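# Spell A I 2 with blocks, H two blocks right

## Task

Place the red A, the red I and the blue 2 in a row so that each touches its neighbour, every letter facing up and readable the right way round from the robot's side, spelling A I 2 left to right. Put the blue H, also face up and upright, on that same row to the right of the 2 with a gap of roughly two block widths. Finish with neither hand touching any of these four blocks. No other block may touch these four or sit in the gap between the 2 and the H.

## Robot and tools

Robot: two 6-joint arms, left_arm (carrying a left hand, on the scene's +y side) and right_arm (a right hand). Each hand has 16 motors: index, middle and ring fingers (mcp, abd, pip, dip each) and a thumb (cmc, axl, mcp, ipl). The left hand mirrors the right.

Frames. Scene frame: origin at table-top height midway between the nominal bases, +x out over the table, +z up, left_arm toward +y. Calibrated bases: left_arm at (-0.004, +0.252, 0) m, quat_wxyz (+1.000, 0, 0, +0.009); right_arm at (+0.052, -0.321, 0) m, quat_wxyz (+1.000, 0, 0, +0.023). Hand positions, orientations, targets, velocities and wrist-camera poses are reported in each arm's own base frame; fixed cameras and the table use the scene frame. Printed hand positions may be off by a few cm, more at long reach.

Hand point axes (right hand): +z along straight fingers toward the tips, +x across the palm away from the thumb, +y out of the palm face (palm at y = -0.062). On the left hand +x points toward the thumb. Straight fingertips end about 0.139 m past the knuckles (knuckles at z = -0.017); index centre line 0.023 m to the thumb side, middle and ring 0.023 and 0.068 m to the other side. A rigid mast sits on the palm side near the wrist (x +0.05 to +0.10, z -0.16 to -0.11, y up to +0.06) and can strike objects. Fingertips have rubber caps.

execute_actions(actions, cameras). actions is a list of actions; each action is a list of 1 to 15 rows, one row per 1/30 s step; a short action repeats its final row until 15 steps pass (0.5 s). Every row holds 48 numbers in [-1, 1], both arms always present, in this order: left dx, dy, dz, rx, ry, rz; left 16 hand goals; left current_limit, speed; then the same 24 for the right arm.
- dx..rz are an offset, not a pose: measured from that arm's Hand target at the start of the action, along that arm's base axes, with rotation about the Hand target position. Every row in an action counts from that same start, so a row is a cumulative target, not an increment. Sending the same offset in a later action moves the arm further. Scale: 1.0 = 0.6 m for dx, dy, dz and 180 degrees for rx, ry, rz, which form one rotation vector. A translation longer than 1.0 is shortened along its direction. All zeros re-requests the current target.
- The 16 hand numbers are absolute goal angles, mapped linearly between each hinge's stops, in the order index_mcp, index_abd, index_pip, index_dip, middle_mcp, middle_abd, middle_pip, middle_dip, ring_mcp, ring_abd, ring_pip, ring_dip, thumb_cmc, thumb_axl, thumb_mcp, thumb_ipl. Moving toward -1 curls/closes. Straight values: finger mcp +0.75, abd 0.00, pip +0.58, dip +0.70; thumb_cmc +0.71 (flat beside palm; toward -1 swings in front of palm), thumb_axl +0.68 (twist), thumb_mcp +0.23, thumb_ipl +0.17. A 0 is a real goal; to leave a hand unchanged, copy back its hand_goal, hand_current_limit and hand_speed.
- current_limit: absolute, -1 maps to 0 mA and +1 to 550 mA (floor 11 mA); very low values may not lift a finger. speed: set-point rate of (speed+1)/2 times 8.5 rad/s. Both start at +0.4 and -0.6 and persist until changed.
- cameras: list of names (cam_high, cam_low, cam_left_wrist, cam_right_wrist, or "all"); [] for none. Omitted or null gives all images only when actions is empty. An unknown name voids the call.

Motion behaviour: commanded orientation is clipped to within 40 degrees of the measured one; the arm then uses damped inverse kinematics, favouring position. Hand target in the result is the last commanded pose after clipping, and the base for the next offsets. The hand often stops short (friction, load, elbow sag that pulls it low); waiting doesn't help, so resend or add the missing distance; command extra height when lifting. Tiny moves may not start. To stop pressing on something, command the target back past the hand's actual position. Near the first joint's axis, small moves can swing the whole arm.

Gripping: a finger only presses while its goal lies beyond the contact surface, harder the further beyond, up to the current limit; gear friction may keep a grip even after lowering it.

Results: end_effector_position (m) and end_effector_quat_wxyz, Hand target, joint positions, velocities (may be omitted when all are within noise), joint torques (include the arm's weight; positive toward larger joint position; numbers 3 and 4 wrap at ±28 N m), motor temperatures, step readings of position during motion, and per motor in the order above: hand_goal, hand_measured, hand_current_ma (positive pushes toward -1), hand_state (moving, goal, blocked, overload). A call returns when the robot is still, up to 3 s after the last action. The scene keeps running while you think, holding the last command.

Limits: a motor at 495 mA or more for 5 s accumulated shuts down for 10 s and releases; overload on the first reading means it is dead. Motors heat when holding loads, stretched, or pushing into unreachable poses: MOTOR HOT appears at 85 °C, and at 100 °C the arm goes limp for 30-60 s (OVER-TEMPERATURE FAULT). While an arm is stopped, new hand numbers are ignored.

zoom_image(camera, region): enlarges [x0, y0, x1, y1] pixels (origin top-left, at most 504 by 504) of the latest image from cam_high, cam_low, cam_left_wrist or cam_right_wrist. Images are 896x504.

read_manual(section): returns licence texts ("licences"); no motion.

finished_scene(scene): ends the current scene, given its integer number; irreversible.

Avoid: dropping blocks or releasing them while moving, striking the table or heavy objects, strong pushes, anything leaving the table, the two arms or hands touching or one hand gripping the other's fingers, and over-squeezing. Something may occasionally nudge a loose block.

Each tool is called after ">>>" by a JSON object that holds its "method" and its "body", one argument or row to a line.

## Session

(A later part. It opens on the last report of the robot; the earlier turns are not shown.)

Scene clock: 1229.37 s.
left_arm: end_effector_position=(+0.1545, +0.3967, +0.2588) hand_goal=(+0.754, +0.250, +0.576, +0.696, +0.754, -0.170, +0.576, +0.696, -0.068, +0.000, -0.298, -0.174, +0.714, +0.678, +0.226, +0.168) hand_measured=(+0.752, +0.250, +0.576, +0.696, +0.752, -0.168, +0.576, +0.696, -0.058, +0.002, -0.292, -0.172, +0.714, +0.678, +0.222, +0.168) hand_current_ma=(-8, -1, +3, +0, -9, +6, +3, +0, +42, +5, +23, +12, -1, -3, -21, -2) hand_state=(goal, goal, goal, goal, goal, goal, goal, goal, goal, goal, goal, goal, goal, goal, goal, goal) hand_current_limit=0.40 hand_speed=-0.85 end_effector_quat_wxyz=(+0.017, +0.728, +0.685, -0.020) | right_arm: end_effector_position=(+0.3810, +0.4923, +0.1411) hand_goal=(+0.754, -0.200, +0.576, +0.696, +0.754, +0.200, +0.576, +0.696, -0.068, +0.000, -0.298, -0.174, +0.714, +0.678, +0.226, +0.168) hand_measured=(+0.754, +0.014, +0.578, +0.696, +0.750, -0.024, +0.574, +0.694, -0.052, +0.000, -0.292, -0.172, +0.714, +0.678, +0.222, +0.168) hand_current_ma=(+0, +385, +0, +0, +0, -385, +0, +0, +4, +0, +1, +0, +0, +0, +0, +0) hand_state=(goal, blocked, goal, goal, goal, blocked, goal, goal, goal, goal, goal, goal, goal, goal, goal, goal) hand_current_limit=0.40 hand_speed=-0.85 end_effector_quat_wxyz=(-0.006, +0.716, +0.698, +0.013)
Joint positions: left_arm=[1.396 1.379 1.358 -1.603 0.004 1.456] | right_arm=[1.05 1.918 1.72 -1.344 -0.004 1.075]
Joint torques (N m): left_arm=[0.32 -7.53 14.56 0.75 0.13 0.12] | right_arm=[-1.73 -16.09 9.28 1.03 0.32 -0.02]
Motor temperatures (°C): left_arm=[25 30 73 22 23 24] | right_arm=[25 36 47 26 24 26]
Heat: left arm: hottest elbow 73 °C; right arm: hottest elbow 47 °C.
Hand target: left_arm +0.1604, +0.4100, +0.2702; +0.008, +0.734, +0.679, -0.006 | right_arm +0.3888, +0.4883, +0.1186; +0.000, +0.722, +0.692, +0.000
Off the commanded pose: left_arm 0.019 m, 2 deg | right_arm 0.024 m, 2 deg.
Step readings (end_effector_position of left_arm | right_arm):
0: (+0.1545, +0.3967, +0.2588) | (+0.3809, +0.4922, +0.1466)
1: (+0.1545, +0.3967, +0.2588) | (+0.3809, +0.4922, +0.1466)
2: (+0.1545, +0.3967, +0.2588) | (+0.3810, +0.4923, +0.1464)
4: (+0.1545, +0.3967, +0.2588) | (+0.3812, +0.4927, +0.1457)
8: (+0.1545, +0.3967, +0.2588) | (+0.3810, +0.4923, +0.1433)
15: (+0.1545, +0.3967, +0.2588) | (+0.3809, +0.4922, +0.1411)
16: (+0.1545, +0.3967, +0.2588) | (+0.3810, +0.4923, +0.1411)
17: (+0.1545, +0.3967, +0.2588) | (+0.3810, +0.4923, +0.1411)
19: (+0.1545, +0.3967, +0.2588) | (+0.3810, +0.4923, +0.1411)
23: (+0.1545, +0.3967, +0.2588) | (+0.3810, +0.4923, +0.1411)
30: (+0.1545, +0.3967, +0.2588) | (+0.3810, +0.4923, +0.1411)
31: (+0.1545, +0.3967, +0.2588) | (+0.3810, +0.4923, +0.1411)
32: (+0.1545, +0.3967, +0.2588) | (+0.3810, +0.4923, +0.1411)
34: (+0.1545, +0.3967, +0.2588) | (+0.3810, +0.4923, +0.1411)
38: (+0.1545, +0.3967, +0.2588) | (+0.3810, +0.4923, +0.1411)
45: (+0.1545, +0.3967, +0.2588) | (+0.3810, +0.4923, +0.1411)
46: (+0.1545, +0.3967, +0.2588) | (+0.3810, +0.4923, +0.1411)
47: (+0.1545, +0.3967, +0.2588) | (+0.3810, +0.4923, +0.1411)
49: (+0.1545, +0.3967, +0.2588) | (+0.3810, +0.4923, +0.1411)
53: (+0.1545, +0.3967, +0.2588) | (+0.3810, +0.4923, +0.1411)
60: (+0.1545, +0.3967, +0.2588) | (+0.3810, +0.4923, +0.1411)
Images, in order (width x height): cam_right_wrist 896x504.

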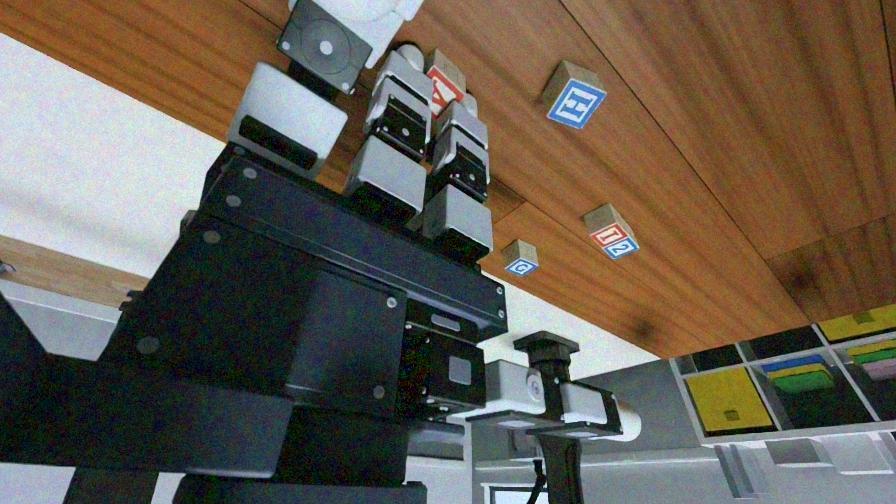

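>>> {"method": "execute_actions", "body": {
  "actions": [
    [[0,0,0,0,0,0,0.754,0.25,0.576,0.696,0.754,-0.17,0.576,0.696,-0.068,0,-0.299,-0.174,0.714,0.678,0.226,0.168,0.4,-0.85,0,0.006,0.055,0,0,0,0.754,-0.2,0.576,0.696,0.754,0.2,0.576,0.696,-0.068,0,-0.299,-0.174,0.714,0.678,0.226,0.168,0.4,-0.85]],
    [[0,0,0,0,0,0,0.754,0.25,0.576,0.696,0.754,-0.17,0.576,0.696,-0.068,0,-0.299,-0.174,0.714,0.678,0.226,0.168,0.4,-0.85,0,0,0.095,0,0,0.02,0.754,-0.2,0.576,0.696,0.754,0.2,0.576,0.696,-0.068,0,-0.299,-0.174,0.714,0.678,0.226,0.168,0.4,-0.85]],
    [[0,0,0,0,0,0,0.754,0.25,0.576,0.696,0.754,-0.17,0.576,0.696,-0.068,0,-0.299,-0.174,0.714,0.678,0.226,0.168,0.4,-0.85,-0.02,-0.02,0,0,0,0.09,0.754,-0.2,0.576,0.696,0.754,0.2,0.576,0.696,-0.068,0,-0.299,-0.174,0.714,0.678,0.226,0.168,0.4,-0.85]],
    [[0,0,0,0,0,0,0.754,0.25,0.576,0.696,0.754,-0.17,0.576,0.696,-0.068,0,-0.299,-0.174,0.714,0.678,0.226,0.168,0.4,-0.85,-0.03,-0.03,0,0,0,0.1,0.754,-0.2,0.576,0.696,0.754,0.2,0.576,0.696,-0.068,0,-0.299,-0.174,0.714,0.678,0.226,0.168,0.4,-0.85]],
    [[0,0,0,0,0,0,0.754,0.25,0.576,0.696,0.754,-0.17,0.576,0.696,-0.068,0,-0.299,-0.174,0.714,0.678,0.226,0.168,0.4,-0.85,-0.034,-0.04,0,0,0,0.1,0.754,-0.2,0.576,0.696,0.754,0.2,0.576,0.696,-0.068,0,-0.299,-0.174,0.714,0.678,0.226,0.168,0.4,-0.85]],
    [[0,0,0,0,0,0,0.754,0.25,0.576,0.696,0.754,-0.17,0.576,0.696,-0.068,0,-0.299,-0.174,0.714,0.678,0.226,0.168,0.4,-0.85,-0.034,-0.04,0,0,0,0.1,0.754,-0.2,0.576,0.696,0.754,0.2,0.576,0.696,-0.068,0,-0.299,-0.174,0.714,0.678,0.226,0.168,0.4,-0.85]],
    [[0,0,0,0,0,0,0.754,0.25,0.576,0.696,0.754,-0.17,0.576,0.696,-0.068,0,-0.299,-0.174,0.714,0.678,0.226,0.168,0.4,-0.85,-0.0233,-0.04,0,0,0,0.088,0.754,-0.2,0.576,0.696,0.754,0.2,0.576,0.696,-0.068,0,-0.299,-0.174,0.714,0.678,0.226,0.168,0.4,-0.85]]
  ],
  "cameras": ["cam_high","cam_right_wrist"]
}}

>>> {"method": "zoom_image", "body": {
  "camera": "cam_high",
  "region": [440, 180, 600, 340]
}}

Scene clock: 1277.47 s.
left_arm: end_effector_position=(+0.1545, +0.3967, +0.2588) hand_goal=(+0.754, +0.250, +0.576, +0.696, +0.754, -0.170, +0.576, +0.696, -0.068, +0.000, -0.298, -0.174, +0.714, +0.678, +0.226, +0.168) hand_measured=(+0.752, +0.250, +0.576, +0.696, +0.752, -0.168, +0.576, +0.696, -0.058, +0.002, -0.292, -0.172, +0.714, +0.678, +0.222, +0.168) hand_current_ma=(-8, -1, +3, +0, -9, +6, +3, +0, +42, +5, +23, +12, -1, -3, -21, -2) hand_state=(goal, goal, goal, goal, goal, goal, goal, goal, goal, goal, goal, goal, goal, goal, goal, goal) hand_current_limit=0.40 hand_speed=-0.85 end_effector_quat_wxyz=(+0.017, +0.728, +0.685, -0.020) | right_arm: end_effector_position=(+0.3009, +0.3905, +0.2038) hand_goal=(+0.754, -0.200, +0.576, +0.696, +0.754, +0.200, +0.576, +0.696, -0.068, +0.000, -0.298, -0.174, +0.714, +0.678, +0.226, +0.168) hand_measured=(+0.750, +0.012, +0.576, +0.696, +0.754, -0.024, +0.576, +0.694, -0.054, +0.000, -0.292, -0.172, +0.714, +0.678, +0.222, +0.168) hand_current_ma=(+0, +385, +0, +0, +0, -385, +0, +0, +3, +0, +1, +0, +0, +0, +0, +0) hand_state=(goal, blocked, goal, goal, goal, blocked, goal, goal, goal, goal, goal, goal, goal, goal, goal, goal) hand_current_limit=0.40 hand_speed=-0.85 end_effector_quat_wxyz=(-0.004, +0.028, +1.000, -0.009)
Joint positions: left_arm=[1.396 1.379 1.358 -1.603 0.004 1.456] | right_arm=[0.846 1.438 1.276 -1.428 0.005 -0.669]
Joint torques (N m): left_arm=[0.5 -7.88 14.64 0.76 0.15 0.14] | right_arm=[-1.44 -12.04 9.7 1.09 -0.18 -0.16]
Motor temperatures (°C): left_arm=[25 30 73 22 23 24] | right_arm=[25 36 47 26 24 26]
Heat: left arm: hottest elbow 73 °C; right arm: hottest elbow 47 °C.
Hand target: left_arm +0.1604, +0.4100, +0.2702; +0.008, +0.734, +0.679, -0.006 | right_arm +0.3040, +0.3899, +0.2086; +0.000, +0.024, +1.000, +0.000
Off the commanded pose: left_arm 0.019 m, 2 deg | right_arm 0.006 m, 1 deg.
Step readings (end_effector_position of left_arm | right_arm):
0: (+0.1545, +0.3967, +0.2588) | (+0.3810, +0.4923, +0.1411)
1: (+0.1545, +0.3967, +0.2588) | (+0.3810, +0.4923, +0.1411)
2: (+0.1545, +0.3967, +0.2588) | (+0.3808, +0.4919, +0.1411)
4: (+0.1545, +0.3967, +0.2588) | (+0.3791, +0.4890, +0.1407)
8: (+0.1545, +0.3967, +0.2588) | (+0.3758, +0.4833, +0.1413)
15: (+0.1545, +0.3967, +0.2588) | (+0.3768, +0.4850, +0.1468)
16: (+0.1545, +0.3967, +0.2588) | (+0.3767, +0.4849, +0.1474)
17: (+0.1545, +0.3967, +0.2588) | (+0.3760, +0.4836, +0.1493)
19: (+0.1545, +0.3967, +0.2588) | (+0.3748, +0.4814, +0.1557)
23: (+0.1545, +0.3967, +0.2588) | (+0.3758, +0.4836, +0.1738)
30: (+0.1545, +0.3967, +0.2588) | (+0.3771, +0.4865, +0.1862)
31: (+0.1545, +0.3967, +0.2588) | (+0.3771, +0.4867, +0.1862)
32: (+0.1545, +0.3967, +0.2588) | (+0.3774, +0.4878, +0.1865)
34: (+0.1545, +0.3967, +0.2588) | (+0.3760, +0.4873, +0.1872)
38: (+0.1545, +0.3967, +0.2588) | (+0.3684, +0.4796, +0.1928)
45: (+0.1545, +0.3967, +0.2588) | (+0.3702, +0.4812, +0.2090)
46: (+0.1545, +0.3967, +0.2588) | (+0.3704, +0.4816, +0.2090)
47: (+0.1545, +0.3967, +0.2588) | (+0.3696, +0.4808, +0.2075)
49: (+0.1545, +0.3967, +0.2588) | (+0.3639, +0.4743, +0.2013)
53: (+0.1545, +0.3967, +0.2588) | (+0.3516, +0.4587, +0.1931)
60: (+0.1545, +0.3967, +0.2588) | (+0.3535, +0.4620, +0.2040)
61: (+0.1545, +0.3967, +0.2588) | (+0.3537, +0.4626, +0.2049)
62: (+0.1545, +0.3967, +0.2588) | (+0.3529, +0.4615, +0.2041)
64: (+0.1545, +0.3967, +0.2588) | (+0.3469, +0.4543, +0.2003)
68: (+0.1545, +0.3967, +0.2588) | (+0.3342, +0.4365, +0.1957)
75: (+0.1545, +0.3967, +0.2588) | (+0.3367, +0.4366, +0.2062)
76: (+0.1545, +0.3967, +0.2588) | (+0.3366, +0.4371, +0.2062)
77: (+0.1545, +0.3967, +0.2588) | (+0.3350, +0.4363, +0.2049)
79: (+0.1545, +0.3967, +0.2588) | (+0.3283, +0.4308, +0.2004)
83: (+0.1545, +0.3967, +0.2588) | (+0.3168, +0.4148, +0.1962)
90: (+0.1545, +0.3967, +0.2588) | (+0.3181, +0.4119, +0.2051)
91: (+0.1545, +0.3967, +0.2588) | (+0.3175, +0.4123, +0.2048)
92: (+0.1545, +0.3967, +0.2588) | (+0.3162, +0.4120, +0.2042)
94: (+0.1545, +0.3967, +0.2588) | (+0.3105, +0.4080, +0.2011)
98: (+0.1545, +0.3967, +0.2588) | (+0.3050, +0.3935, +0.1991)
105: (+0.1545, +0.3967, +0.2588) | (+0.3048, +0.3883, +0.2035)
Images, in order (width x height): cam_high 896x504, cam_right_wrist 896x504.

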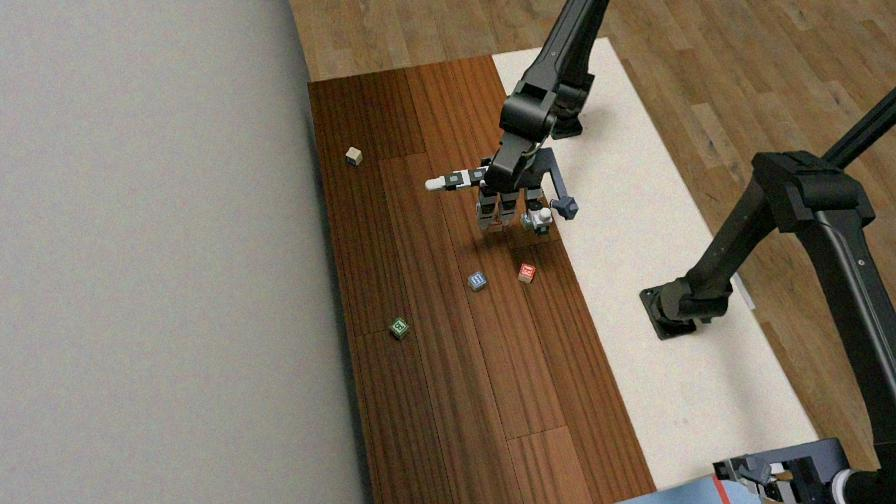

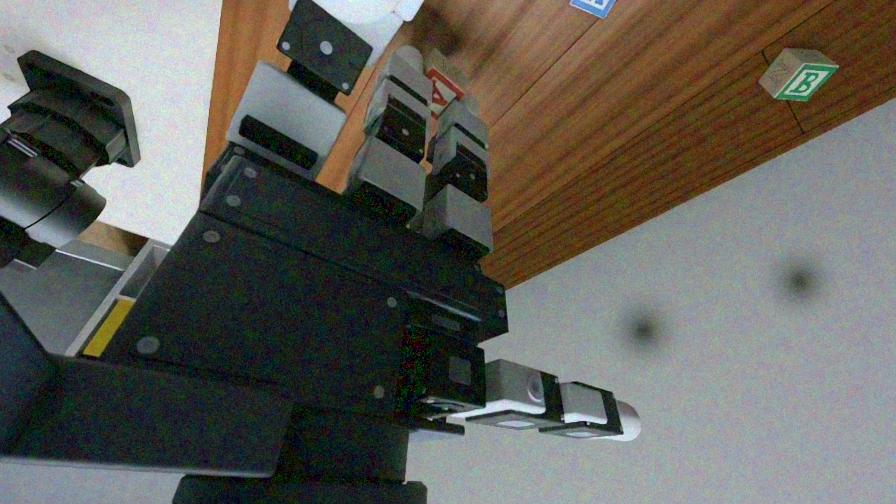

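Scaled by 3.150 from the camera's 896x504 image, which has a finer 1280x720 frame.

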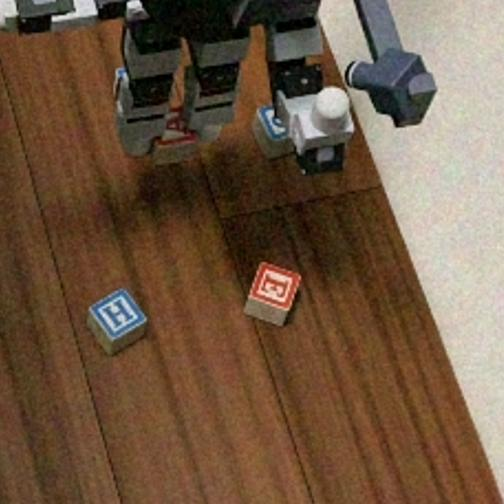

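>>> {"method": "execute_actions", "body": {
  "actions": [
    [[0,0,0,0,0,0,0.754,0.25,0.576,0.696,0.754,-0.17,0.576,0.696,-0.068,0,-0.299,-0.174,0.714,0.678,0.226,0.168,0.4,-0.85,0,0,-0.05,0,0,0,0.754,-0.2,0.576,0.696,0.754,0.2,0.576,0.696,-0.068,0,-0.299,-0.174,0.714,0.678,0.226,0.168,0.4,-0.85]],
    [[0,0,0,0,0,0,0.754,0.25,0.576,0.696,0.754,-0.17,0.576,0.696,-0.068,0,-0.299,-0.174,0.714,0.678,0.226,0.168,0.4,-0.85,0,0,-0.04,0,0,0,0.754,-0.2,0.576,0.696,0.754,0.2,0.576,0.696,-0.068,0,-0.299,-0.174,0.714,0.678,0.226,0.168,0.4,-0.85]],
    [[0,0,0,0,0,0,0.754,0.25,0.576,0.696,0.754,-0.17,0.576,0.696,-0.068,0,-0.299,-0.174,0.714,0.678,0.226,0.168,0.4,-0.85,0,0,-0.02,0,0,0,0.754,-0.2,0.576,0.696,0.754,0.2,0.576,0.696,-0.068,0,-0.299,-0.174,0.714,0.678,0.226,0.168,0.4,-0.85]]
  ],
  "cameras": ["cam_high","cam_right_wrist"]
}}

>>> {"method": "zoom_image", "body": {
  "camera": "cam_high",
  "region": [450, 180, 570, 270]
}}

>>> {"method": "zoom_image", "body": {
  "camera": "cam_right_wrist",
  "region": [380, 0, 540, 160]
}}

Scene clock: 1298.67 s.
left_arm: end_effector_position=(+0.1545, +0.3967, +0.2588) hand_goal=(+0.754, +0.250, +0.576, +0.696, +0.754, -0.170, +0.576, +0.696, -0.068, +0.000, -0.298, -0.174, +0.714, +0.678, +0.226, +0.168) hand_measured=(+0.752, +0.250, +0.576, +0.696, +0.752, -0.168, +0.576, +0.696, -0.058, +0.002, -0.292, -0.172, +0.714, +0.678, +0.222, +0.168) hand_current_ma=(-8, -1, +3, +0, -9, +6, +3, +0, +42, +5, +23, +12, -1, -3, -21, -2) hand_state=(goal, goal, goal, goal, goal, goal, goal, goal, goal, goal, goal, goal, goal, goal, goal, goal) hand_current_limit=0.40 hand_speed=-0.85 end_effector_quat_wxyz=(+0.017, +0.728, +0.685, -0.020) | right_arm: end_effector_position=(+0.3001, +0.3903, +0.1540) hand_goal=(+0.754, -0.200, +0.576, +0.696, +0.754, +0.200, +0.576, +0.696, -0.068, +0.000, -0.298, -0.174, +0.714, +0.678, +0.226, +0.168) hand_measured=(+0.750, +0.012, +0.576, +0.696, +0.754, -0.024, +0.576, +0.694, -0.054, +0.000, -0.292, -0.172, +0.714, +0.678, +0.222, +0.168) hand_current_ma=(+0, +385, +0, +0, +0, -385, +0, +0, +3, +0, +1, +0, +0, +0, +0, +0) hand_state=(goal, blocked, goal, goal, goal, blocked, goal, goal, goal, goal, goal, goal, goal, goal, goal, goal) hand_current_limit=0.40 hand_speed=-0.85 end_effector_quat_wxyz=(+0.006, +0.026, +1.000, +0.004)
Joint positions: left_arm=[1.396 1.379 1.358 -1.603 0.004 1.456] | right_arm=[0.846 1.447 1.143 -1.253 0.004 -0.673]
Joint torques (N m): left_arm=[0.26 -7.82 14.58 0.7 0.15 0.13] | right_arm=[-1.49 -9.17 9.29 1.2 -0.19 -0.18]
Motor temperatures (°C): left_arm=[25 30 73 22 23 24] | right_arm=[25 34 47 26 24 26]
Heat: left arm: hottest elbow 73 °C; right arm: hottest elbow 47 °C.
Hand target: left_arm +0.1604, +0.4100, +0.2702; +0.008, +0.734, +0.679, -0.006 | right_arm +0.3040, +0.3900, +0.1427; +0.000, +0.024, +1.000, +0.000
Off the commanded pose: left_arm 0.019 m, 2 deg | right_arm 0.012 m, 1 deg.
Step readings (end_effector_position of left_arm | right_arm):
0: (+0.1545, +0.3967, +0.2588) | (+0.3008, +0.3905, +0.2038)
1: (+0.1545, +0.3967, +0.2588) | (+0.3010, +0.3906, +0.2037)
2: (+0.1545, +0.3967, +0.2588) | (+0.3015, +0.3912, +0.2029)
4: (+0.1545, +0.3967, +0.2588) | (+0.3024, +0.3924, +0.1979)
8: (+0.1545, +0.3967, +0.2588) | (+0.2994, +0.3894, +0.1843)
15: (+0.1545, +0.3967, +0.2588) | (+0.2996, +0.3897, +0.1812)
16: (+0.1545, +0.3967, +0.2588) | (+0.2998, +0.3899, +0.1812)
17: (+0.1545, +0.3967, +0.2588) | (+0.3003, +0.3905, +0.1806)
19: (+0.1545, +0.3967, +0.2588) | (+0.3014, +0.3917, +0.1773)
23: (+0.1545, +0.3967, +0.2588) | (+0.2992, +0.3893, +0.1673)
30: (+0.1545, +0.3967, +0.2588) | (+0.2994, +0.3895, +0.1649)
31: (+0.1545, +0.3967, +0.2588) | (+0.2996, +0.3897, +0.1650)
32: (+0.1545, +0.3967, +0.2588) | (+0.2999, +0.3900, +0.1649)
34: (+0.1545, +0.3967, +0.2588) | (+0.3006, +0.3908, +0.1636)
38: (+0.1545, +0.3967, +0.2588) | (+0.3000, +0.3902, +0.1580)
45: (+0.1545, +0.3967, +0.2588) | (+0.2999, +0.3902, +0.1539)
Images, in order (width x height): cam_high 896x504, cam_right_wrist 896x504.

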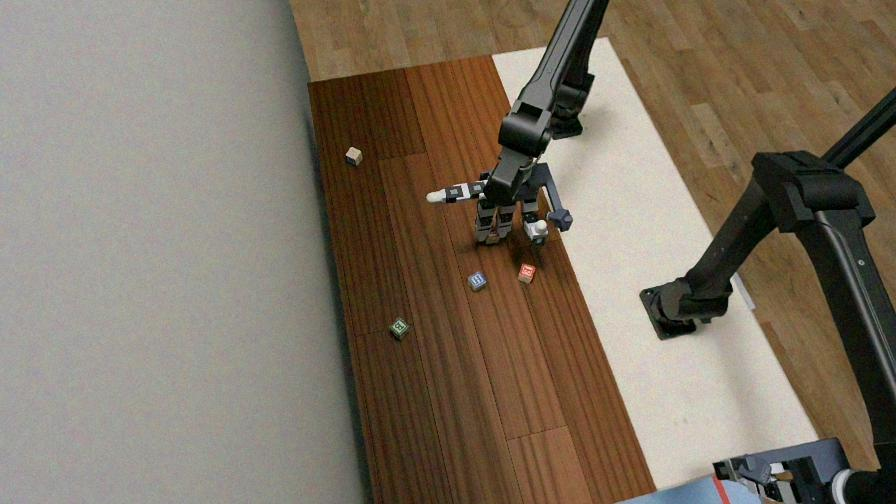

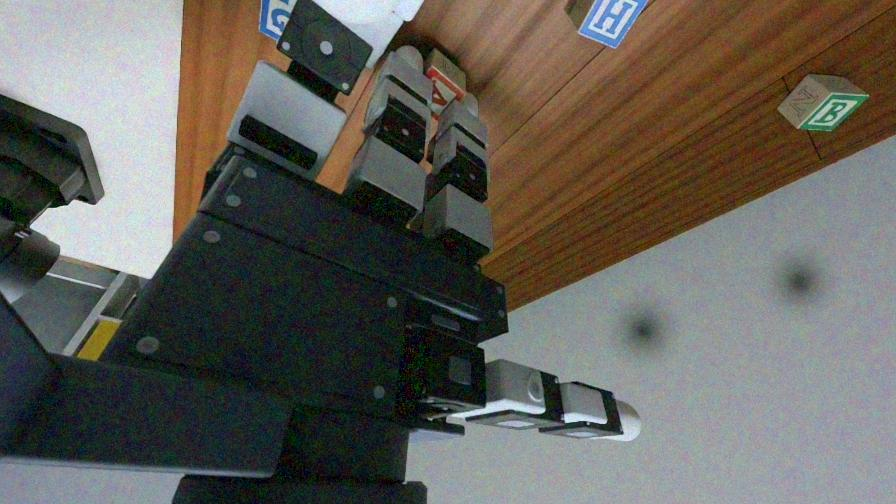

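Scaled by 4.200 from the camera's 896x504 image, which has a finer 1280x720 frame.

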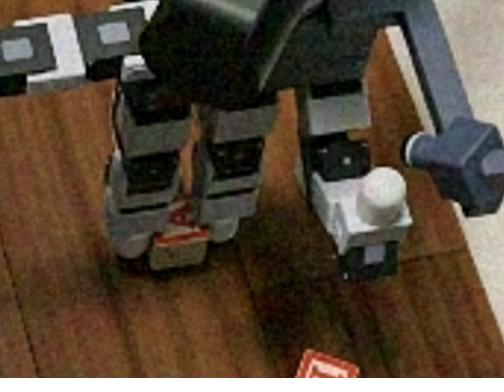

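Scaled by 3.150 from the camera's 896x504 image, which has a finer 1280x720 frame.

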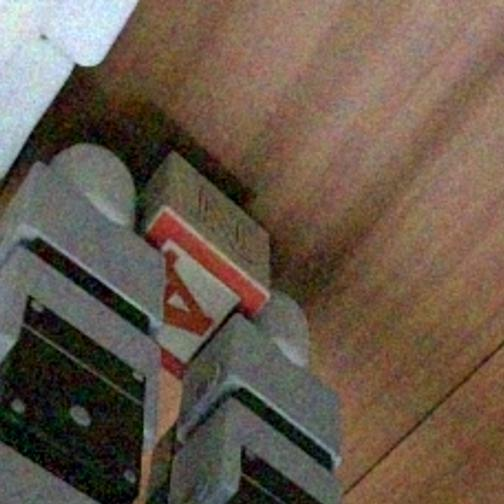

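>>> {"method": "execute_actions", "body": {
  "actions": [
    [[0,0,0,0,0,0,0.754,0.25,0.576,0.696,0.754,-0.17,0.576,0.696,-0.068,0,-0.299,-0.174,0.714,0.678,0.226,0.168,0.4,-0.85,0.001,0,-0.023,0,0,0,0.754,-0.2,0.576,0.696,0.754,0.2,0.576,0.696,-0.068,0,-0.299,-0.174,0.714,0.678,0.226,0.168,0.4,-0.85]],
    [[0,0,0,0,0,0,0.754,0.25,0.576,0.696,0.754,-0.17,0.576,0.696,-0.068,0,-0.299,-0.174,0.714,0.678,0.226,0.168,0.4,-0.85,-0.001,-0.014,0,0,0,0,0.754,-0.2,0.576,0.696,0.754,0.2,0.576,0.696,-0.068,0,-0.299,-0.174,0.714,0.678,0.226,0.168,0.4,-0.85]],
    [[0,0,0,0,0,0,0.754,0.25,0.576,0.696,0.754,-0.17,0.576,0.696,-0.068,0,-0.299,-0.174,0.714,0.678,0.226,0.168,0.4,-0.85,-0.001,-0.014,0,0,0,0,0.754,-0.2,0.576,0.696,0.754,0.2,0.576,0.696,-0.068,0,-0.299,-0.174,0.714,0.678,0.226,0.168,0.4,-0.85]]
  ],
  "cameras": ["cam_high","cam_right_wrist"]
}}

>>> {"method": "zoom_image", "body": {
  "camera": "cam_right_wrist",
  "region": [380, 0, 540, 160]
}}

>>> {"method": "zoom_image", "body": {
  "camera": "cam_high",
  "region": [450, 180, 570, 270]
}}

Scene clock: 1319.93 s.
left_arm: end_effector_position=(+0.1545, +0.3967, +0.2588) hand_goal=(+0.754, +0.250, +0.576, +0.696, +0.754, -0.170, +0.576, +0.696, -0.068, +0.000, -0.298, -0.174, +0.714, +0.678, +0.226, +0.168) hand_measured=(+0.752, +0.250, +0.576, +0.696, +0.752, -0.168, +0.576, +0.696, -0.058, +0.002, -0.292, -0.172, +0.714, +0.678, +0.222, +0.168) hand_current_ma=(-8, -1, +3, +0, -9, +6, +3, +0, +42, +5, +23, +12, -1, -3, -21, -2) hand_state=(goal, goal, goal, goal, goal, goal, goal, goal, goal, goal, goal, goal, goal, goal, goal, goal) hand_current_limit=0.40 hand_speed=-0.85 end_effector_quat_wxyz=(+0.017, +0.728, +0.685, -0.020) | right_arm: end_effector_position=(+0.3021, +0.3815, +0.1370) hand_goal=(+0.754, -0.200, +0.576, +0.696, +0.754, +0.200, +0.576, +0.696, -0.068, +0.000, -0.298, -0.174, +0.714, +0.678, +0.226, +0.168) hand_measured=(+0.746, +0.012, +0.574, +0.696, +0.748, -0.024, +0.574, +0.694, -0.054, +0.000, -0.292, -0.172, +0.714, +0.678, +0.222, +0.168) hand_current_ma=(-1, +385, +0, +0, -1, -385, +0, +0, +3, +0, +1, +0, +0, +0, +0, +0) hand_state=(goal, blocked, goal, goal, goal, blocked, goal, goal, goal, goal, goal, goal, goal, goal, goal, goal) hand_current_limit=0.40 hand_speed=-0.85 end_effector_quat_wxyz=(+0.003, +0.023, +1.000, +0.005)
Joint positions: left_arm=[1.396 1.379 1.358 -1.603 0.004 1.456] | right_arm=[0.824 1.451 1.101 -1.209 -0.002 -0.7]
Joint torques (N m): left_arm=[0.26 -7.65 14.61 0.77 0.16 0.13] | right_arm=[-1.96 -10.93 7.76 1.02 0.03 -0.19]
Motor temperatures (°C): left_arm=[25 30 73 22 23 24] | right_arm=[25 33 46 26 24 26]
Heat: left arm: hottest elbow 73 °C; right arm: hottest elbow 46 °C.
Hand target: left_arm +0.1604, +0.4100, +0.2702; +0.008, +0.734, +0.679, -0.006 | right_arm +0.3035, +0.3732, +0.1290; +0.000, +0.024, +1.000, +0.000
Off the commanded pose: left_arm 0.019 m, 2 deg | right_arm 0.012 m, 1 deg.
Step readings (end_effector_position of left_arm | right_arm):
0: (+0.1545, +0.3967, +0.2588) | (+0.3001, +0.3903, +0.1540)
1: (+0.1545, +0.3967, +0.2588) | (+0.3001, +0.3904, +0.1540)
2: (+0.1545, +0.3967, +0.2588) | (+0.3003, +0.3906, +0.1534)
4: (+0.1545, +0.3967, +0.2588) | (+0.3010, +0.3914, +0.1518)
8: (+0.1545, +0.3967, +0.2588) | (+0.3003, +0.3907, +0.1446)
15: (+0.1545, +0.3967, +0.2588) | (+0.3002, +0.3906, +0.1395)
16: (+0.1545, +0.3967, +0.2588) | (+0.3002, +0.3907, +0.1395)
17: (+0.1545, +0.3967, +0.2588) | (+0.3003, +0.3905, +0.1394)
19: (+0.1545, +0.3967, +0.2588) | (+0.3003, +0.3895, +0.1382)
23: (+0.1545, +0.3967, +0.2588) | (+0.3008, +0.3872, +0.1366)
30: (+0.1545, +0.3967, +0.2588) | (+0.3008, +0.3872, +0.1366)
31: (+0.1545, +0.3967, +0.2588) | (+0.3007, +0.3872, +0.1366)
32: (+0.1545, +0.3967, +0.2588) | (+0.3008, +0.3871, +0.1366)
34: (+0.1545, +0.3967, +0.2588) | (+0.3007, +0.3864, +0.1369)
38: (+0.1545, +0.3967, +0.2588) | (+0.3013, +0.3834, +0.1369)
45: (+0.1545, +0.3967, +0.2588) | (+0.3021, +0.3814, +0.1370)
Images, in order (width x height): cam_high 896x504, cam_right_wrist 896x504.

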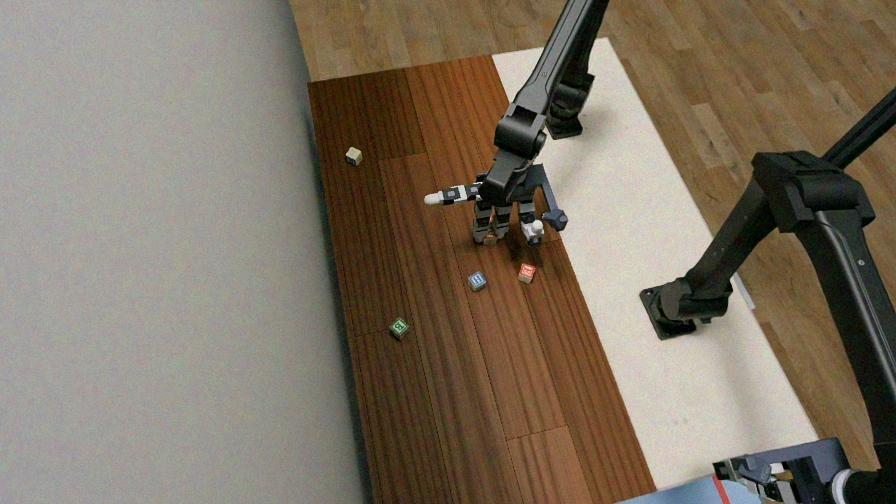

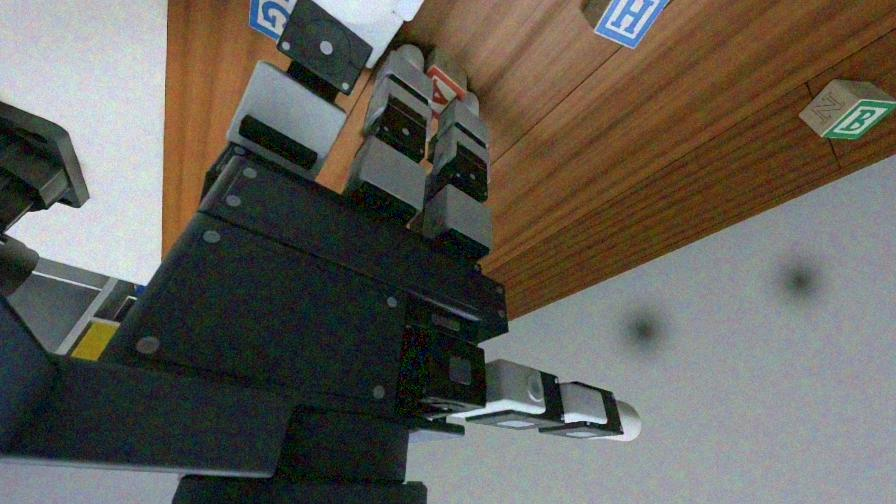

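Scaled by 3.150 from the camera's 896x504 image, which has a finer 1280x720 frame.

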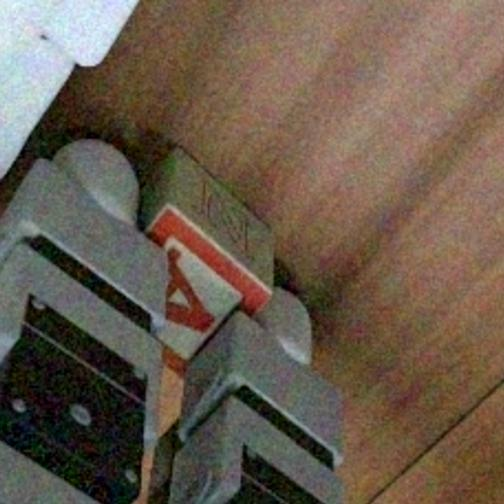

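Scaled by 4.200 from the camera's 896x504 image, which has a finer 1280x720 frame.

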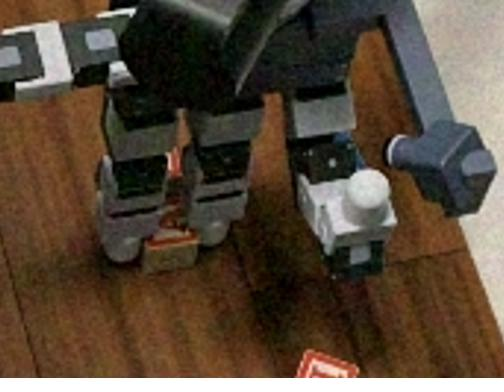

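>>> {"method": "execute_actions", "body": {
  "actions": [
    [[0,0,0,0,0,0,0.754,0.25,0.576,0.696,0.754,-0.17,0.576,0.696,-0.068,0,-0.299,-0.174,0.714,0.678,0.226,0.168,0.4,-0.85,-0.005,-0.011,0.005,0,0,0,0.754,-0.2,0.576,0.696,0.754,0.2,0.576,0.696,-0.068,0,-0.299,-0.174,0.714,0.678,0.226,0.168,0.4,-0.85]],
    [[0,0,0,0,0,0,0.754,0.25,0.576,0.696,0.754,-0.17,0.576,0.696,-0.068,0,-0.299,-0.174,0.714,0.678,0.226,0.168,0.4,-0.85,-0.001,-0.01,0,0,0,0,0.754,-0.2,0.576,0.696,0.754,0.2,0.576,0.696,-0.068,0,-0.299,-0.174,0.714,0.678,0.226,0.168,0.4,-0.85]]
  ],
  "cameras": ["cam_high","cam_right_wrist"]
}}

>>> {"method": "zoom_image", "body": {
  "camera": "cam_high",
  "region": [450, 180, 570, 270]
}}

Scene clock: 1334.30 s.
left_arm: end_effector_position=(+0.1545, +0.3967, +0.2588) hand_goal=(+0.754, +0.250, +0.576, +0.696, +0.754, -0.170, +0.576, +0.696, -0.068, +0.000, -0.298, -0.174, +0.714, +0.678, +0.226, +0.168) hand_measured=(+0.752, +0.250, +0.576, +0.696, +0.752, -0.168, +0.576, +0.696, -0.058, +0.002, -0.292, -0.172, +0.714, +0.678, +0.222, +0.168) hand_current_ma=(-8, -1, +3, +0, -9, +6, +3, +0, +42, +5, +23, +12, -1, -3, -21, -2) hand_state=(goal, goal, goal, goal, goal, goal, goal, goal, goal, goal, goal, goal, goal, goal, goal, goal) hand_current_limit=0.40 hand_speed=-0.85 end_effector_quat_wxyz=(+0.017, +0.728, +0.685, -0.020) | right_arm: end_effector_position=(+0.2995, +0.3687, +0.1367) hand_goal=(+0.754, -0.200, +0.576, +0.696, +0.754, +0.200, +0.576, +0.696, -0.068, +0.000, -0.298, -0.174, +0.714, +0.678, +0.226, +0.168) hand_measured=(+0.746, +0.012, +0.574, +0.696, +0.748, -0.024, +0.574, +0.694, -0.054, +0.000, -0.292, -0.172, +0.714, +0.678, +0.222, +0.168) hand_current_ma=(-1, +385, +0, +0, -1, -385, +0, +0, +3, +0, +1, +0, +0, +0, +0, +0) hand_state=(goal, blocked, goal, goal, goal, blocked, goal, goal, goal, goal, goal, goal, goal, goal, goal, goal) hand_current_limit=0.40 hand_speed=-0.85 end_effector_quat_wxyz=(+0.003, +0.024, +1.000, +0.004)
Joint positions: left_arm=[1.396 1.379 1.358 -1.603 0.004 1.456] | right_arm=[0.808 1.423 1.071 -1.209 -0.002 -0.715]
Joint torques (N m): left_arm=[0.32 -7.65 14.6 0.75 0.15 0.14] | right_arm=[-1.73 -10.87 8.09 0.7 0.03 -0.17]
Motor temperatures (°C): left_arm=[25 30 73 22 23 24] | right_arm=[25 33 45 26 24 26]
Heat: left arm: hottest elbow 73 °C; right arm: hottest elbow 45 °C.
Hand target: left_arm +0.1604, +0.4100, +0.2702; +0.008, +0.734, +0.679, -0.006 | right_arm +0.2998, +0.3605, +0.1318; +0.000, +0.024, +1.000, +0.000
Off the commanded pose: left_arm 0.019 m, 2 deg | right_arm 0.009 m, 1 deg.
Step readings (end_effector_position of left_arm | right_arm):
0: (+0.1545, +0.3967, +0.2588) | (+0.3021, +0.3815, +0.1370)
1: (+0.1545, +0.3967, +0.2588) | (+0.3021, +0.3815, +0.1370)
2: (+0.1545, +0.3967, +0.2588) | (+0.3018, +0.3813, +0.1370)
4: (+0.1545, +0.3967, +0.2588) | (+0.3012, +0.3799, +0.1370)
8: (+0.1545, +0.3967, +0.2588) | (+0.3003, +0.3759, +0.1370)
15: (+0.1545, +0.3967, +0.2588) | (+0.3003, +0.3749, +0.1370)
16: (+0.1545, +0.3967, +0.2588) | (+0.3003, +0.3749, +0.1370)
17: (+0.1545, +0.3967, +0.2588) | (+0.3001, +0.3747, +0.1369)
19: (+0.1545, +0.3967, +0.2588) | (+0.2996, +0.3734, +0.1369)
23: (+0.1545, +0.3967, +0.2588) | (+0.2996, +0.3698, +0.1368)
30: (+0.1545, +0.3967, +0.2588) | (+0.2995, +0.3687, +0.1367)
Images, in order (width x height): cam_high 896x504, cam_right_wrist 896x504.

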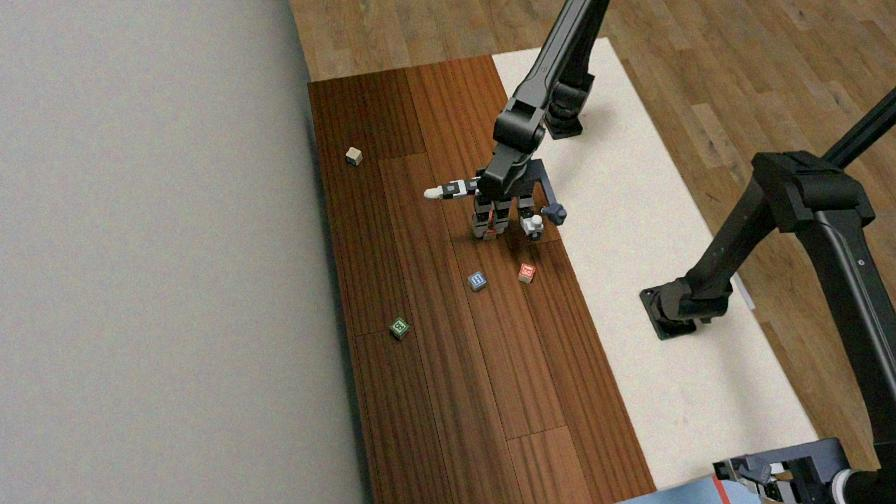

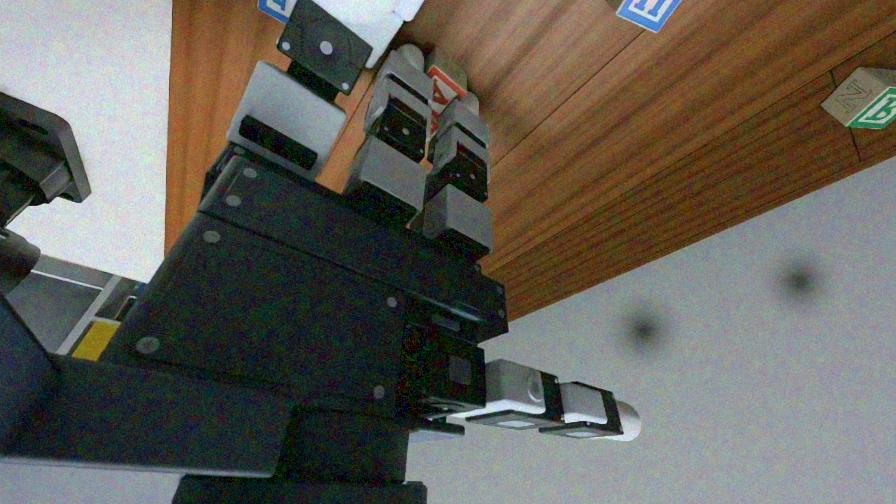

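Scaled by 4.200 from the camera's 896x504 image, which has a finer 1280x720 frame.

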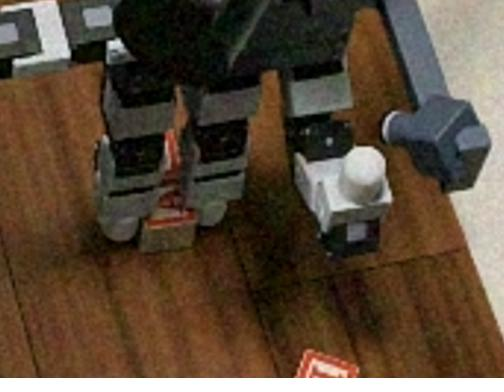

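>>> {"method": "execute_actions", "body": {
  "actions": [
    [[0,0,0,0,0,0,0.754,0.25,0.576,0.696,0.754,-0.17,0.576,0.696,-0.068,0,-0.299,-0.174,0.714,0.678,0.226,0.168,0.4,-0.85,0,-0.008,0,0,0,0,0.754,-0.2,0.576,0.696,0.754,0.2,0.576,0.696,-0.068,0,-0.299,-0.174,0.714,0.678,0.226,0.168,0.4,-0.85]]
  ],
  "cameras": ["cam_high"]
}}

>>> {"method": "zoom_image", "body": {
  "camera": "cam_high",
  "region": [420, 150, 580, 250]
}}

Scene clock: 1386.23 s.
left_arm: end_effector_position=(+0.1545, +0.3967, +0.2588) hand_goal=(+0.754, +0.250, +0.576, +0.696, +0.754, -0.170, +0.576, +0.696, -0.068, +0.000, -0.298, -0.174, +0.714, +0.678, +0.226, +0.168) hand_measured=(+0.752, +0.250, +0.576, +0.696, +0.752, -0.168, +0.576, +0.696, -0.058, +0.002, -0.292, -0.172, +0.714, +0.678, +0.222, +0.168) hand_current_ma=(-8, -1, +3, +0, -9, +6, +3, +0, +42, +5, +23, +12, -1, -3, -21, -2) hand_state=(goal, goal, goal, goal, goal, goal, goal, goal, goal, goal, goal, goal, goal, goal, goal, goal) hand_current_limit=0.40 hand_speed=-0.85 end_effector_quat_wxyz=(+0.017, +0.728, +0.685, -0.020) | right_arm: end_effector_position=(+0.2993, +0.3642, +0.1368) hand_goal=(+0.754, -0.200, +0.576, +0.696, +0.754, +0.200, +0.576, +0.696, -0.068, +0.000, -0.298, -0.174, +0.714, +0.678, +0.226, +0.168) hand_measured=(+0.746, +0.012, +0.574, +0.696, +0.748, -0.024, +0.574, +0.694, -0.054, +0.000, -0.292, -0.172, +0.714, +0.678, +0.222, +0.168) hand_current_ma=(-1, +385, +0, +0, -1, -385, +0, +0, +3, +0, +1, +0, +0, +0, +0, +0) hand_state=(goal, blocked, goal, goal, goal, blocked, goal, goal, goal, goal, goal, goal, goal, goal, goal, goal) hand_current_limit=0.40 hand_speed=-0.85 end_effector_quat_wxyz=(+0.003, +0.024, +1.000, +0.004)
Joint positions: left_arm=[1.396 1.379 1.358 -1.603 0.004 1.456] | right_arm=[0.8 1.415 1.063 -1.209 -0.002 -0.724]
Joint torques (N m): left_arm=[0.5 -7.47 14.56 0.69 0.16 0.13] | right_arm=[-1.85 -10.81 8.06 0.7 0.03 -0.17]
Motor temperatures (°C): left_arm=[25 30 73 22 23 24] | right_arm=[25 33 44 26 24 26]
Heat: left arm: hottest elbow 73 °C; right arm: hottest elbow 44 °C.
Hand target: left_arm +0.1604, +0.4100, +0.2702; +0.008, +0.734, +0.679, -0.006 | right_arm +0.2998, +0.3557, +0.1319; +0.000, +0.024, +1.000, +0.000
Off the commanded pose: left_arm 0.019 m, 2 deg | right_arm 0.010 m, 1 deg.
Step readings (end_effector_position of left_arm | right_arm):
0: (+0.1545, +0.3967, +0.2588) | (+0.2995, +0.3688, +0.1367)
1: (+0.1545, +0.3967, +0.2588) | (+0.2995, +0.3688, +0.1367)
2: (+0.1545, +0.3967, +0.2588) | (+0.2993, +0.3687, +0.1367)
4: (+0.1545, +0.3967, +0.2588) | (+0.2992, +0.3677, +0.1367)
8: (+0.1545, +0.3967, +0.2588) | (+0.2992, +0.3650, +0.1366)
15: (+0.1545, +0.3967, +0.2588) | (+0.2994, +0.3642, +0.1368)
Images, in order (width x height): cam_high 896x504.

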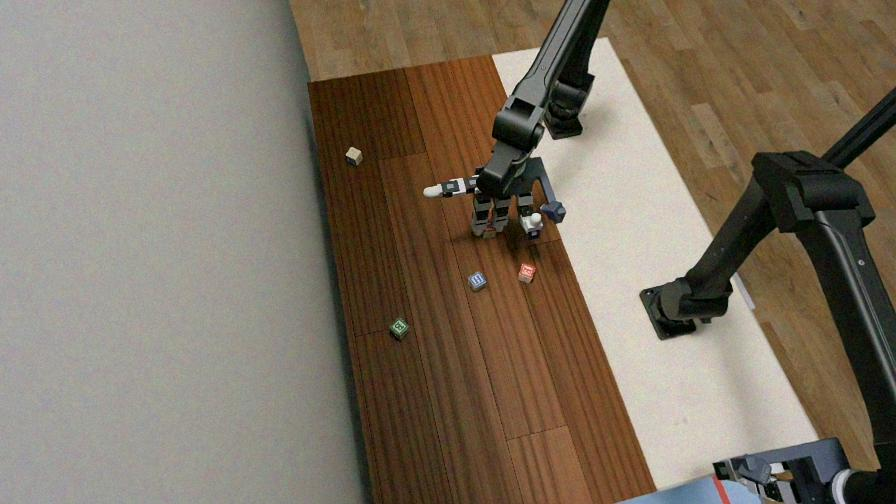

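Scaled by 3.150 from the camera's 896x504 image, which has a finer 1280x720 frame.

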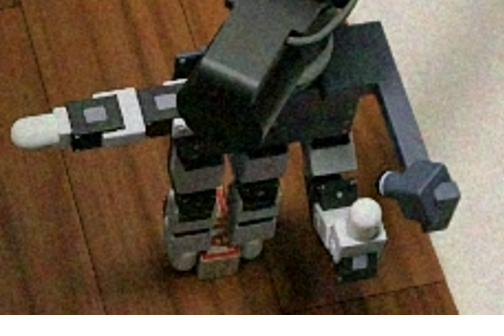

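>>> {"method": "execute_actions", "body": {
  "actions": [
    [[0,0,0,0,0,0,0.754,0.25,0.576,0.696,0.754,-0.17,0.576,0.696,-0.068,0,-0.299,-0.174,0.714,0.678,0.226,0.168,0.4,-0.85,0.0075,0.018,0.012,0,0,0,0.754,-0.2,0.576,0.696,0.754,0.2,0.576,0.696,-0.068,0,-0.299,-0.174,0.714,0.678,0.226,0.168,0.4,-0.85]],
    [[0,0,0,0,0,0,0.754,0.25,0.576,0.696,0.754,-0.17,0.576,0.696,-0.068,0,-0.299,-0.174,0.714,0.678,0.226,0.168,0.4,-0.85,0,0,0,0,0,0,0.754,0.07,0.576,0.696,0.754,-0.08,0.576,0.696,-0.068,0,-0.299,-0.174,0.714,0.678,0.226,0.168,0.4,-0.85]],
    [[0,0,0,0,0,0,0.754,0.25,0.576,0.696,0.754,-0.17,0.576,0.696,-0.068,0,-0.299,-0.174,0.714,0.678,0.226,0.168,0.4,-0.85,0,0,0,0,0,0,0.754,0.2,0.576,0.696,0.754,-0.21,0.576,0.696,-0.068,0,-0.299,-0.174,0.714,0.678,0.226,0.168,0.4,-0.85]],
    [[0,0,0,0,0,0,0.754,0.25,0.576,0.696,0.754,-0.17,0.576,0.696,-0.068,0,-0.299,-0.174,0.714,0.678,0.226,0.168,0.4,-0.85,0.005,0.008,0.05,0,0,0,0.754,0.2,0.576,0.696,0.754,-0.21,0.576,0.696,-0.068,0,-0.299,-0.174,0.714,0.678,0.226,0.168,0.4,-0.85]],
    [[0,0,0,0,0,0,0.754,0.25,0.576,0.696,0.754,-0.17,0.576,0.696,-0.068,0,-0.299,-0.174,0.714,0.678,0.226,0.168,0.4,-0.85,0,0,0.08,0,0,0,0.754,0.2,0.576,0.696,0.754,-0.21,0.576,0.696,-0.068,0,-0.299,-0.174,0.714,0.678,0.226,0.168,0.4,-0.85]]
  ],
  "cameras": ["cam_right_wrist", "cam_high"]
}}

>>> {"method": "zoom_image", "body": {
  "camera": "cam_right_wrist",
  "region": [300, 20, 540, 180]
}}

>>> {"method": "zoom_image", "body": {
  "camera": "cam_high",
  "region": [420, 180, 540, 300]
}}

Scene clock: 1412.80 s.
left_arm: end_effector_position=(+0.1545, +0.3967, +0.2588) hand_goal=(+0.754, +0.250, +0.576, +0.696, +0.754, -0.170, +0.576, +0.696, -0.068, +0.000, -0.298, -0.174, +0.714, +0.678, +0.226, +0.168) hand_measured=(+0.752, +0.250, +0.576, +0.696, +0.752, -0.168, +0.576, +0.696, -0.058, +0.002, -0.292, -0.172, +0.714, +0.678, +0.222, +0.168) hand_current_ma=(-8, -1, +3, +0, -9, +6, +3, +0, +42, +5, +23, +12, -1, -3, -21, -2) hand_state=(goal, goal, goal, goal, goal, goal, goal, goal, goal, goal, goal, goal, goal, goal, goal, goal) hand_current_limit=0.40 hand_speed=-0.85 end_effector_quat_wxyz=(+0.017, +0.728, +0.685, -0.020) | right_arm: end_effector_position=(+0.2988, +0.3637, +0.1976) hand_goal=(+0.754, +0.200, +0.576, +0.696, +0.754, -0.210, +0.576, +0.696, -0.068, +0.000, -0.298, -0.174, +0.714, +0.678, +0.226, +0.168) hand_measured=(+0.750, +0.196, +0.574, +0.696, +0.750, -0.206, +0.574, +0.694, -0.054, +0.000, -0.292, -0.172, +0.714, +0.678, +0.222, +0.168) hand_current_ma=(+0, +0, +0, +0, +0, +0, +0, +0, +3, +0, +1, +0, +0, +0, +0, +0) hand_state=(goal, goal, goal, goal, goal, goal, goal, goal, goal, goal, goal, goal, goal, goal, goal, goal) hand_current_limit=0.40 hand_speed=-0.85 end_effector_quat_wxyz=(-0.012, +0.024, +1.000, -0.012)
Joint positions: left_arm=[1.396 1.379 1.358 -1.603 0.004 1.456] | right_arm=[0.8 1.396 1.218 -1.426 -0.002 -0.724]
Joint torques (N m): left_arm=[0.26 -7.47 14.54 0.69 0.15 0.13] | right_arm=[-0.85 -10.58 13.55 0.21 0.03 -0.06]
Motor temperatures (°C): left_arm=[25 30 73 22 23 24] | right_arm=[25 32 45 26 24 26]
Heat: left arm: hottest elbow 73 °C; right arm: hottest elbow 45 °C.
Hand target: left_arm +0.1604, +0.4100, +0.2702; +0.008, +0.734, +0.679, -0.006 | right_arm +0.3073, +0.3713, +0.2171; +0.000, +0.024, +1.000, +0.000
Off the commanded pose: left_arm 0.019 m, 2 deg | right_arm 0.023 m, 2 deg.
Step readings (end_effector_position of left_arm | right_arm):
0: (+0.1545, +0.3967, +0.2588) | (+0.2993, +0.3642, +0.1368)
1: (+0.1545, +0.3967, +0.2588) | (+0.2993, +0.3642, +0.1368)
2: (+0.1545, +0.3967, +0.2588) | (+0.2993, +0.3642, +0.1368)
4: (+0.1545, +0.3967, +0.2588) | (+0.2993, +0.3642, +0.1368)
8: (+0.1545, +0.3967, +0.2588) | (+0.2991, +0.3639, +0.1366)
15: (+0.1545, +0.3967, +0.2588) | (+0.2989, +0.3637, +0.1366)
16: (+0.1545, +0.3967, +0.2588) | (+0.2989, +0.3637, +0.1366)
17: (+0.1545, +0.3967, +0.2588) | (+0.2989, +0.3637, +0.1366)
19: (+0.1545, +0.3967, +0.2588) | (+0.2989, +0.3637, +0.1366)
23: (+0.1545, +0.3967, +0.2588) | (+0.2988, +0.3636, +0.1365)
30: (+0.1545, +0.3967, +0.2588) | (+0.2979, +0.3627, +0.1361)
31: (+0.1545, +0.3967, +0.2588) | (+0.2979, +0.3627, +0.1361)
32: (+0.1545, +0.3967, +0.2588) | (+0.2979, +0.3627, +0.1361)
34: (+0.1545, +0.3967, +0.2588) | (+0.2979, +0.3627, +0.1361)
38: (+0.1545, +0.3967, +0.2588) | (+0.2979, +0.3627, +0.1361)
45: (+0.1545, +0.3967, +0.2588) | (+0.2979, +0.3627, +0.1361)
46: (+0.1545, +0.3967, +0.2588) | (+0.2976, +0.3624, +0.1360)
47: (+0.1545, +0.3967, +0.2588) | (+0.2967, +0.3615, +0.1359)
49: (+0.1545, +0.3967, +0.2588) | (+0.2940, +0.3587, +0.1370)
53: (+0.1545, +0.3967, +0.2588) | (+0.2946, +0.3593, +0.1450)
60: (+0.1545, +0.3967, +0.2588) | (+0.2974, +0.3621, +0.1525)
61: (+0.1545, +0.3967, +0.2588) | (+0.2971, +0.3619, +0.1526)
62: (+0.1545, +0.3967, +0.2588) | (+0.2960, +0.3607, +0.1535)
64: (+0.1545, +0.3967, +0.2588) | (+0.2938, +0.3585, +0.1592)
68: (+0.1545, +0.3967, +0.2588) | (+0.2971, +0.3619, +0.1802)
75: (+0.1545, +0.3967, +0.2588) | (+0.2996, +0.3645, +0.1979)
Images, in order (width x height): cam_high 896x504, cam_right_wrist 896x504.

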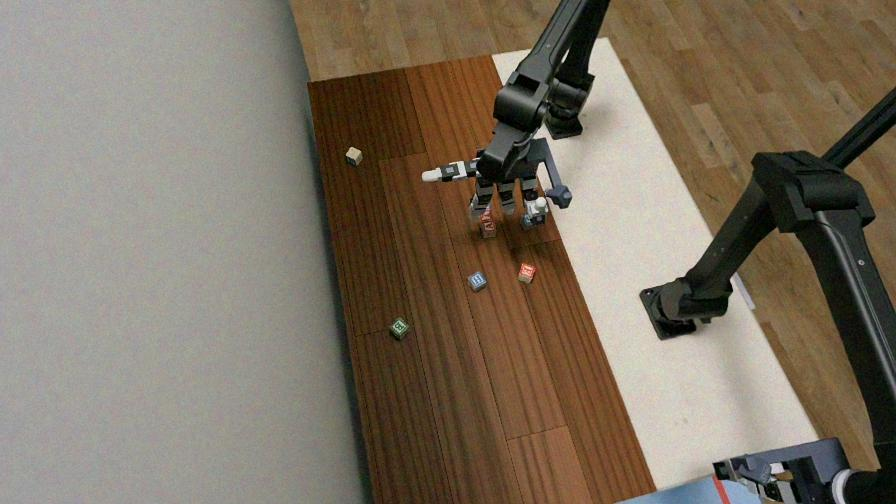

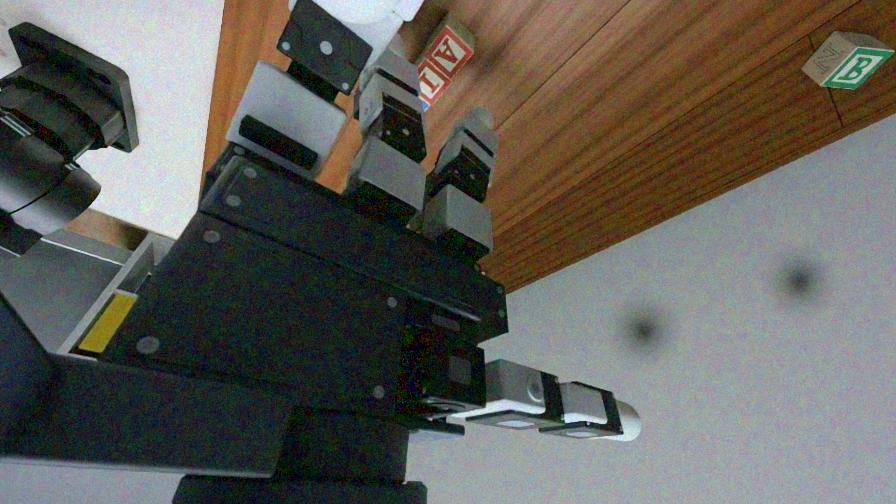

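Scaled by 2.100 from the camera's 896x504 image, which has a finer 1280x720 frame.

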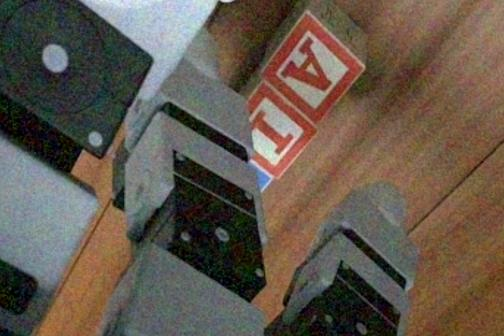

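Scaled by 4.200 from the camera's 896x504 image, which has a finer 1280x720 frame.

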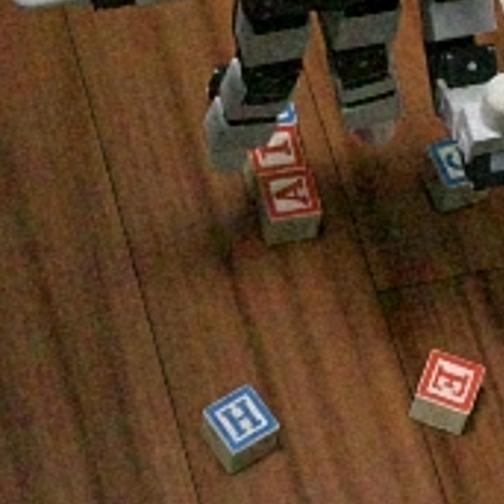

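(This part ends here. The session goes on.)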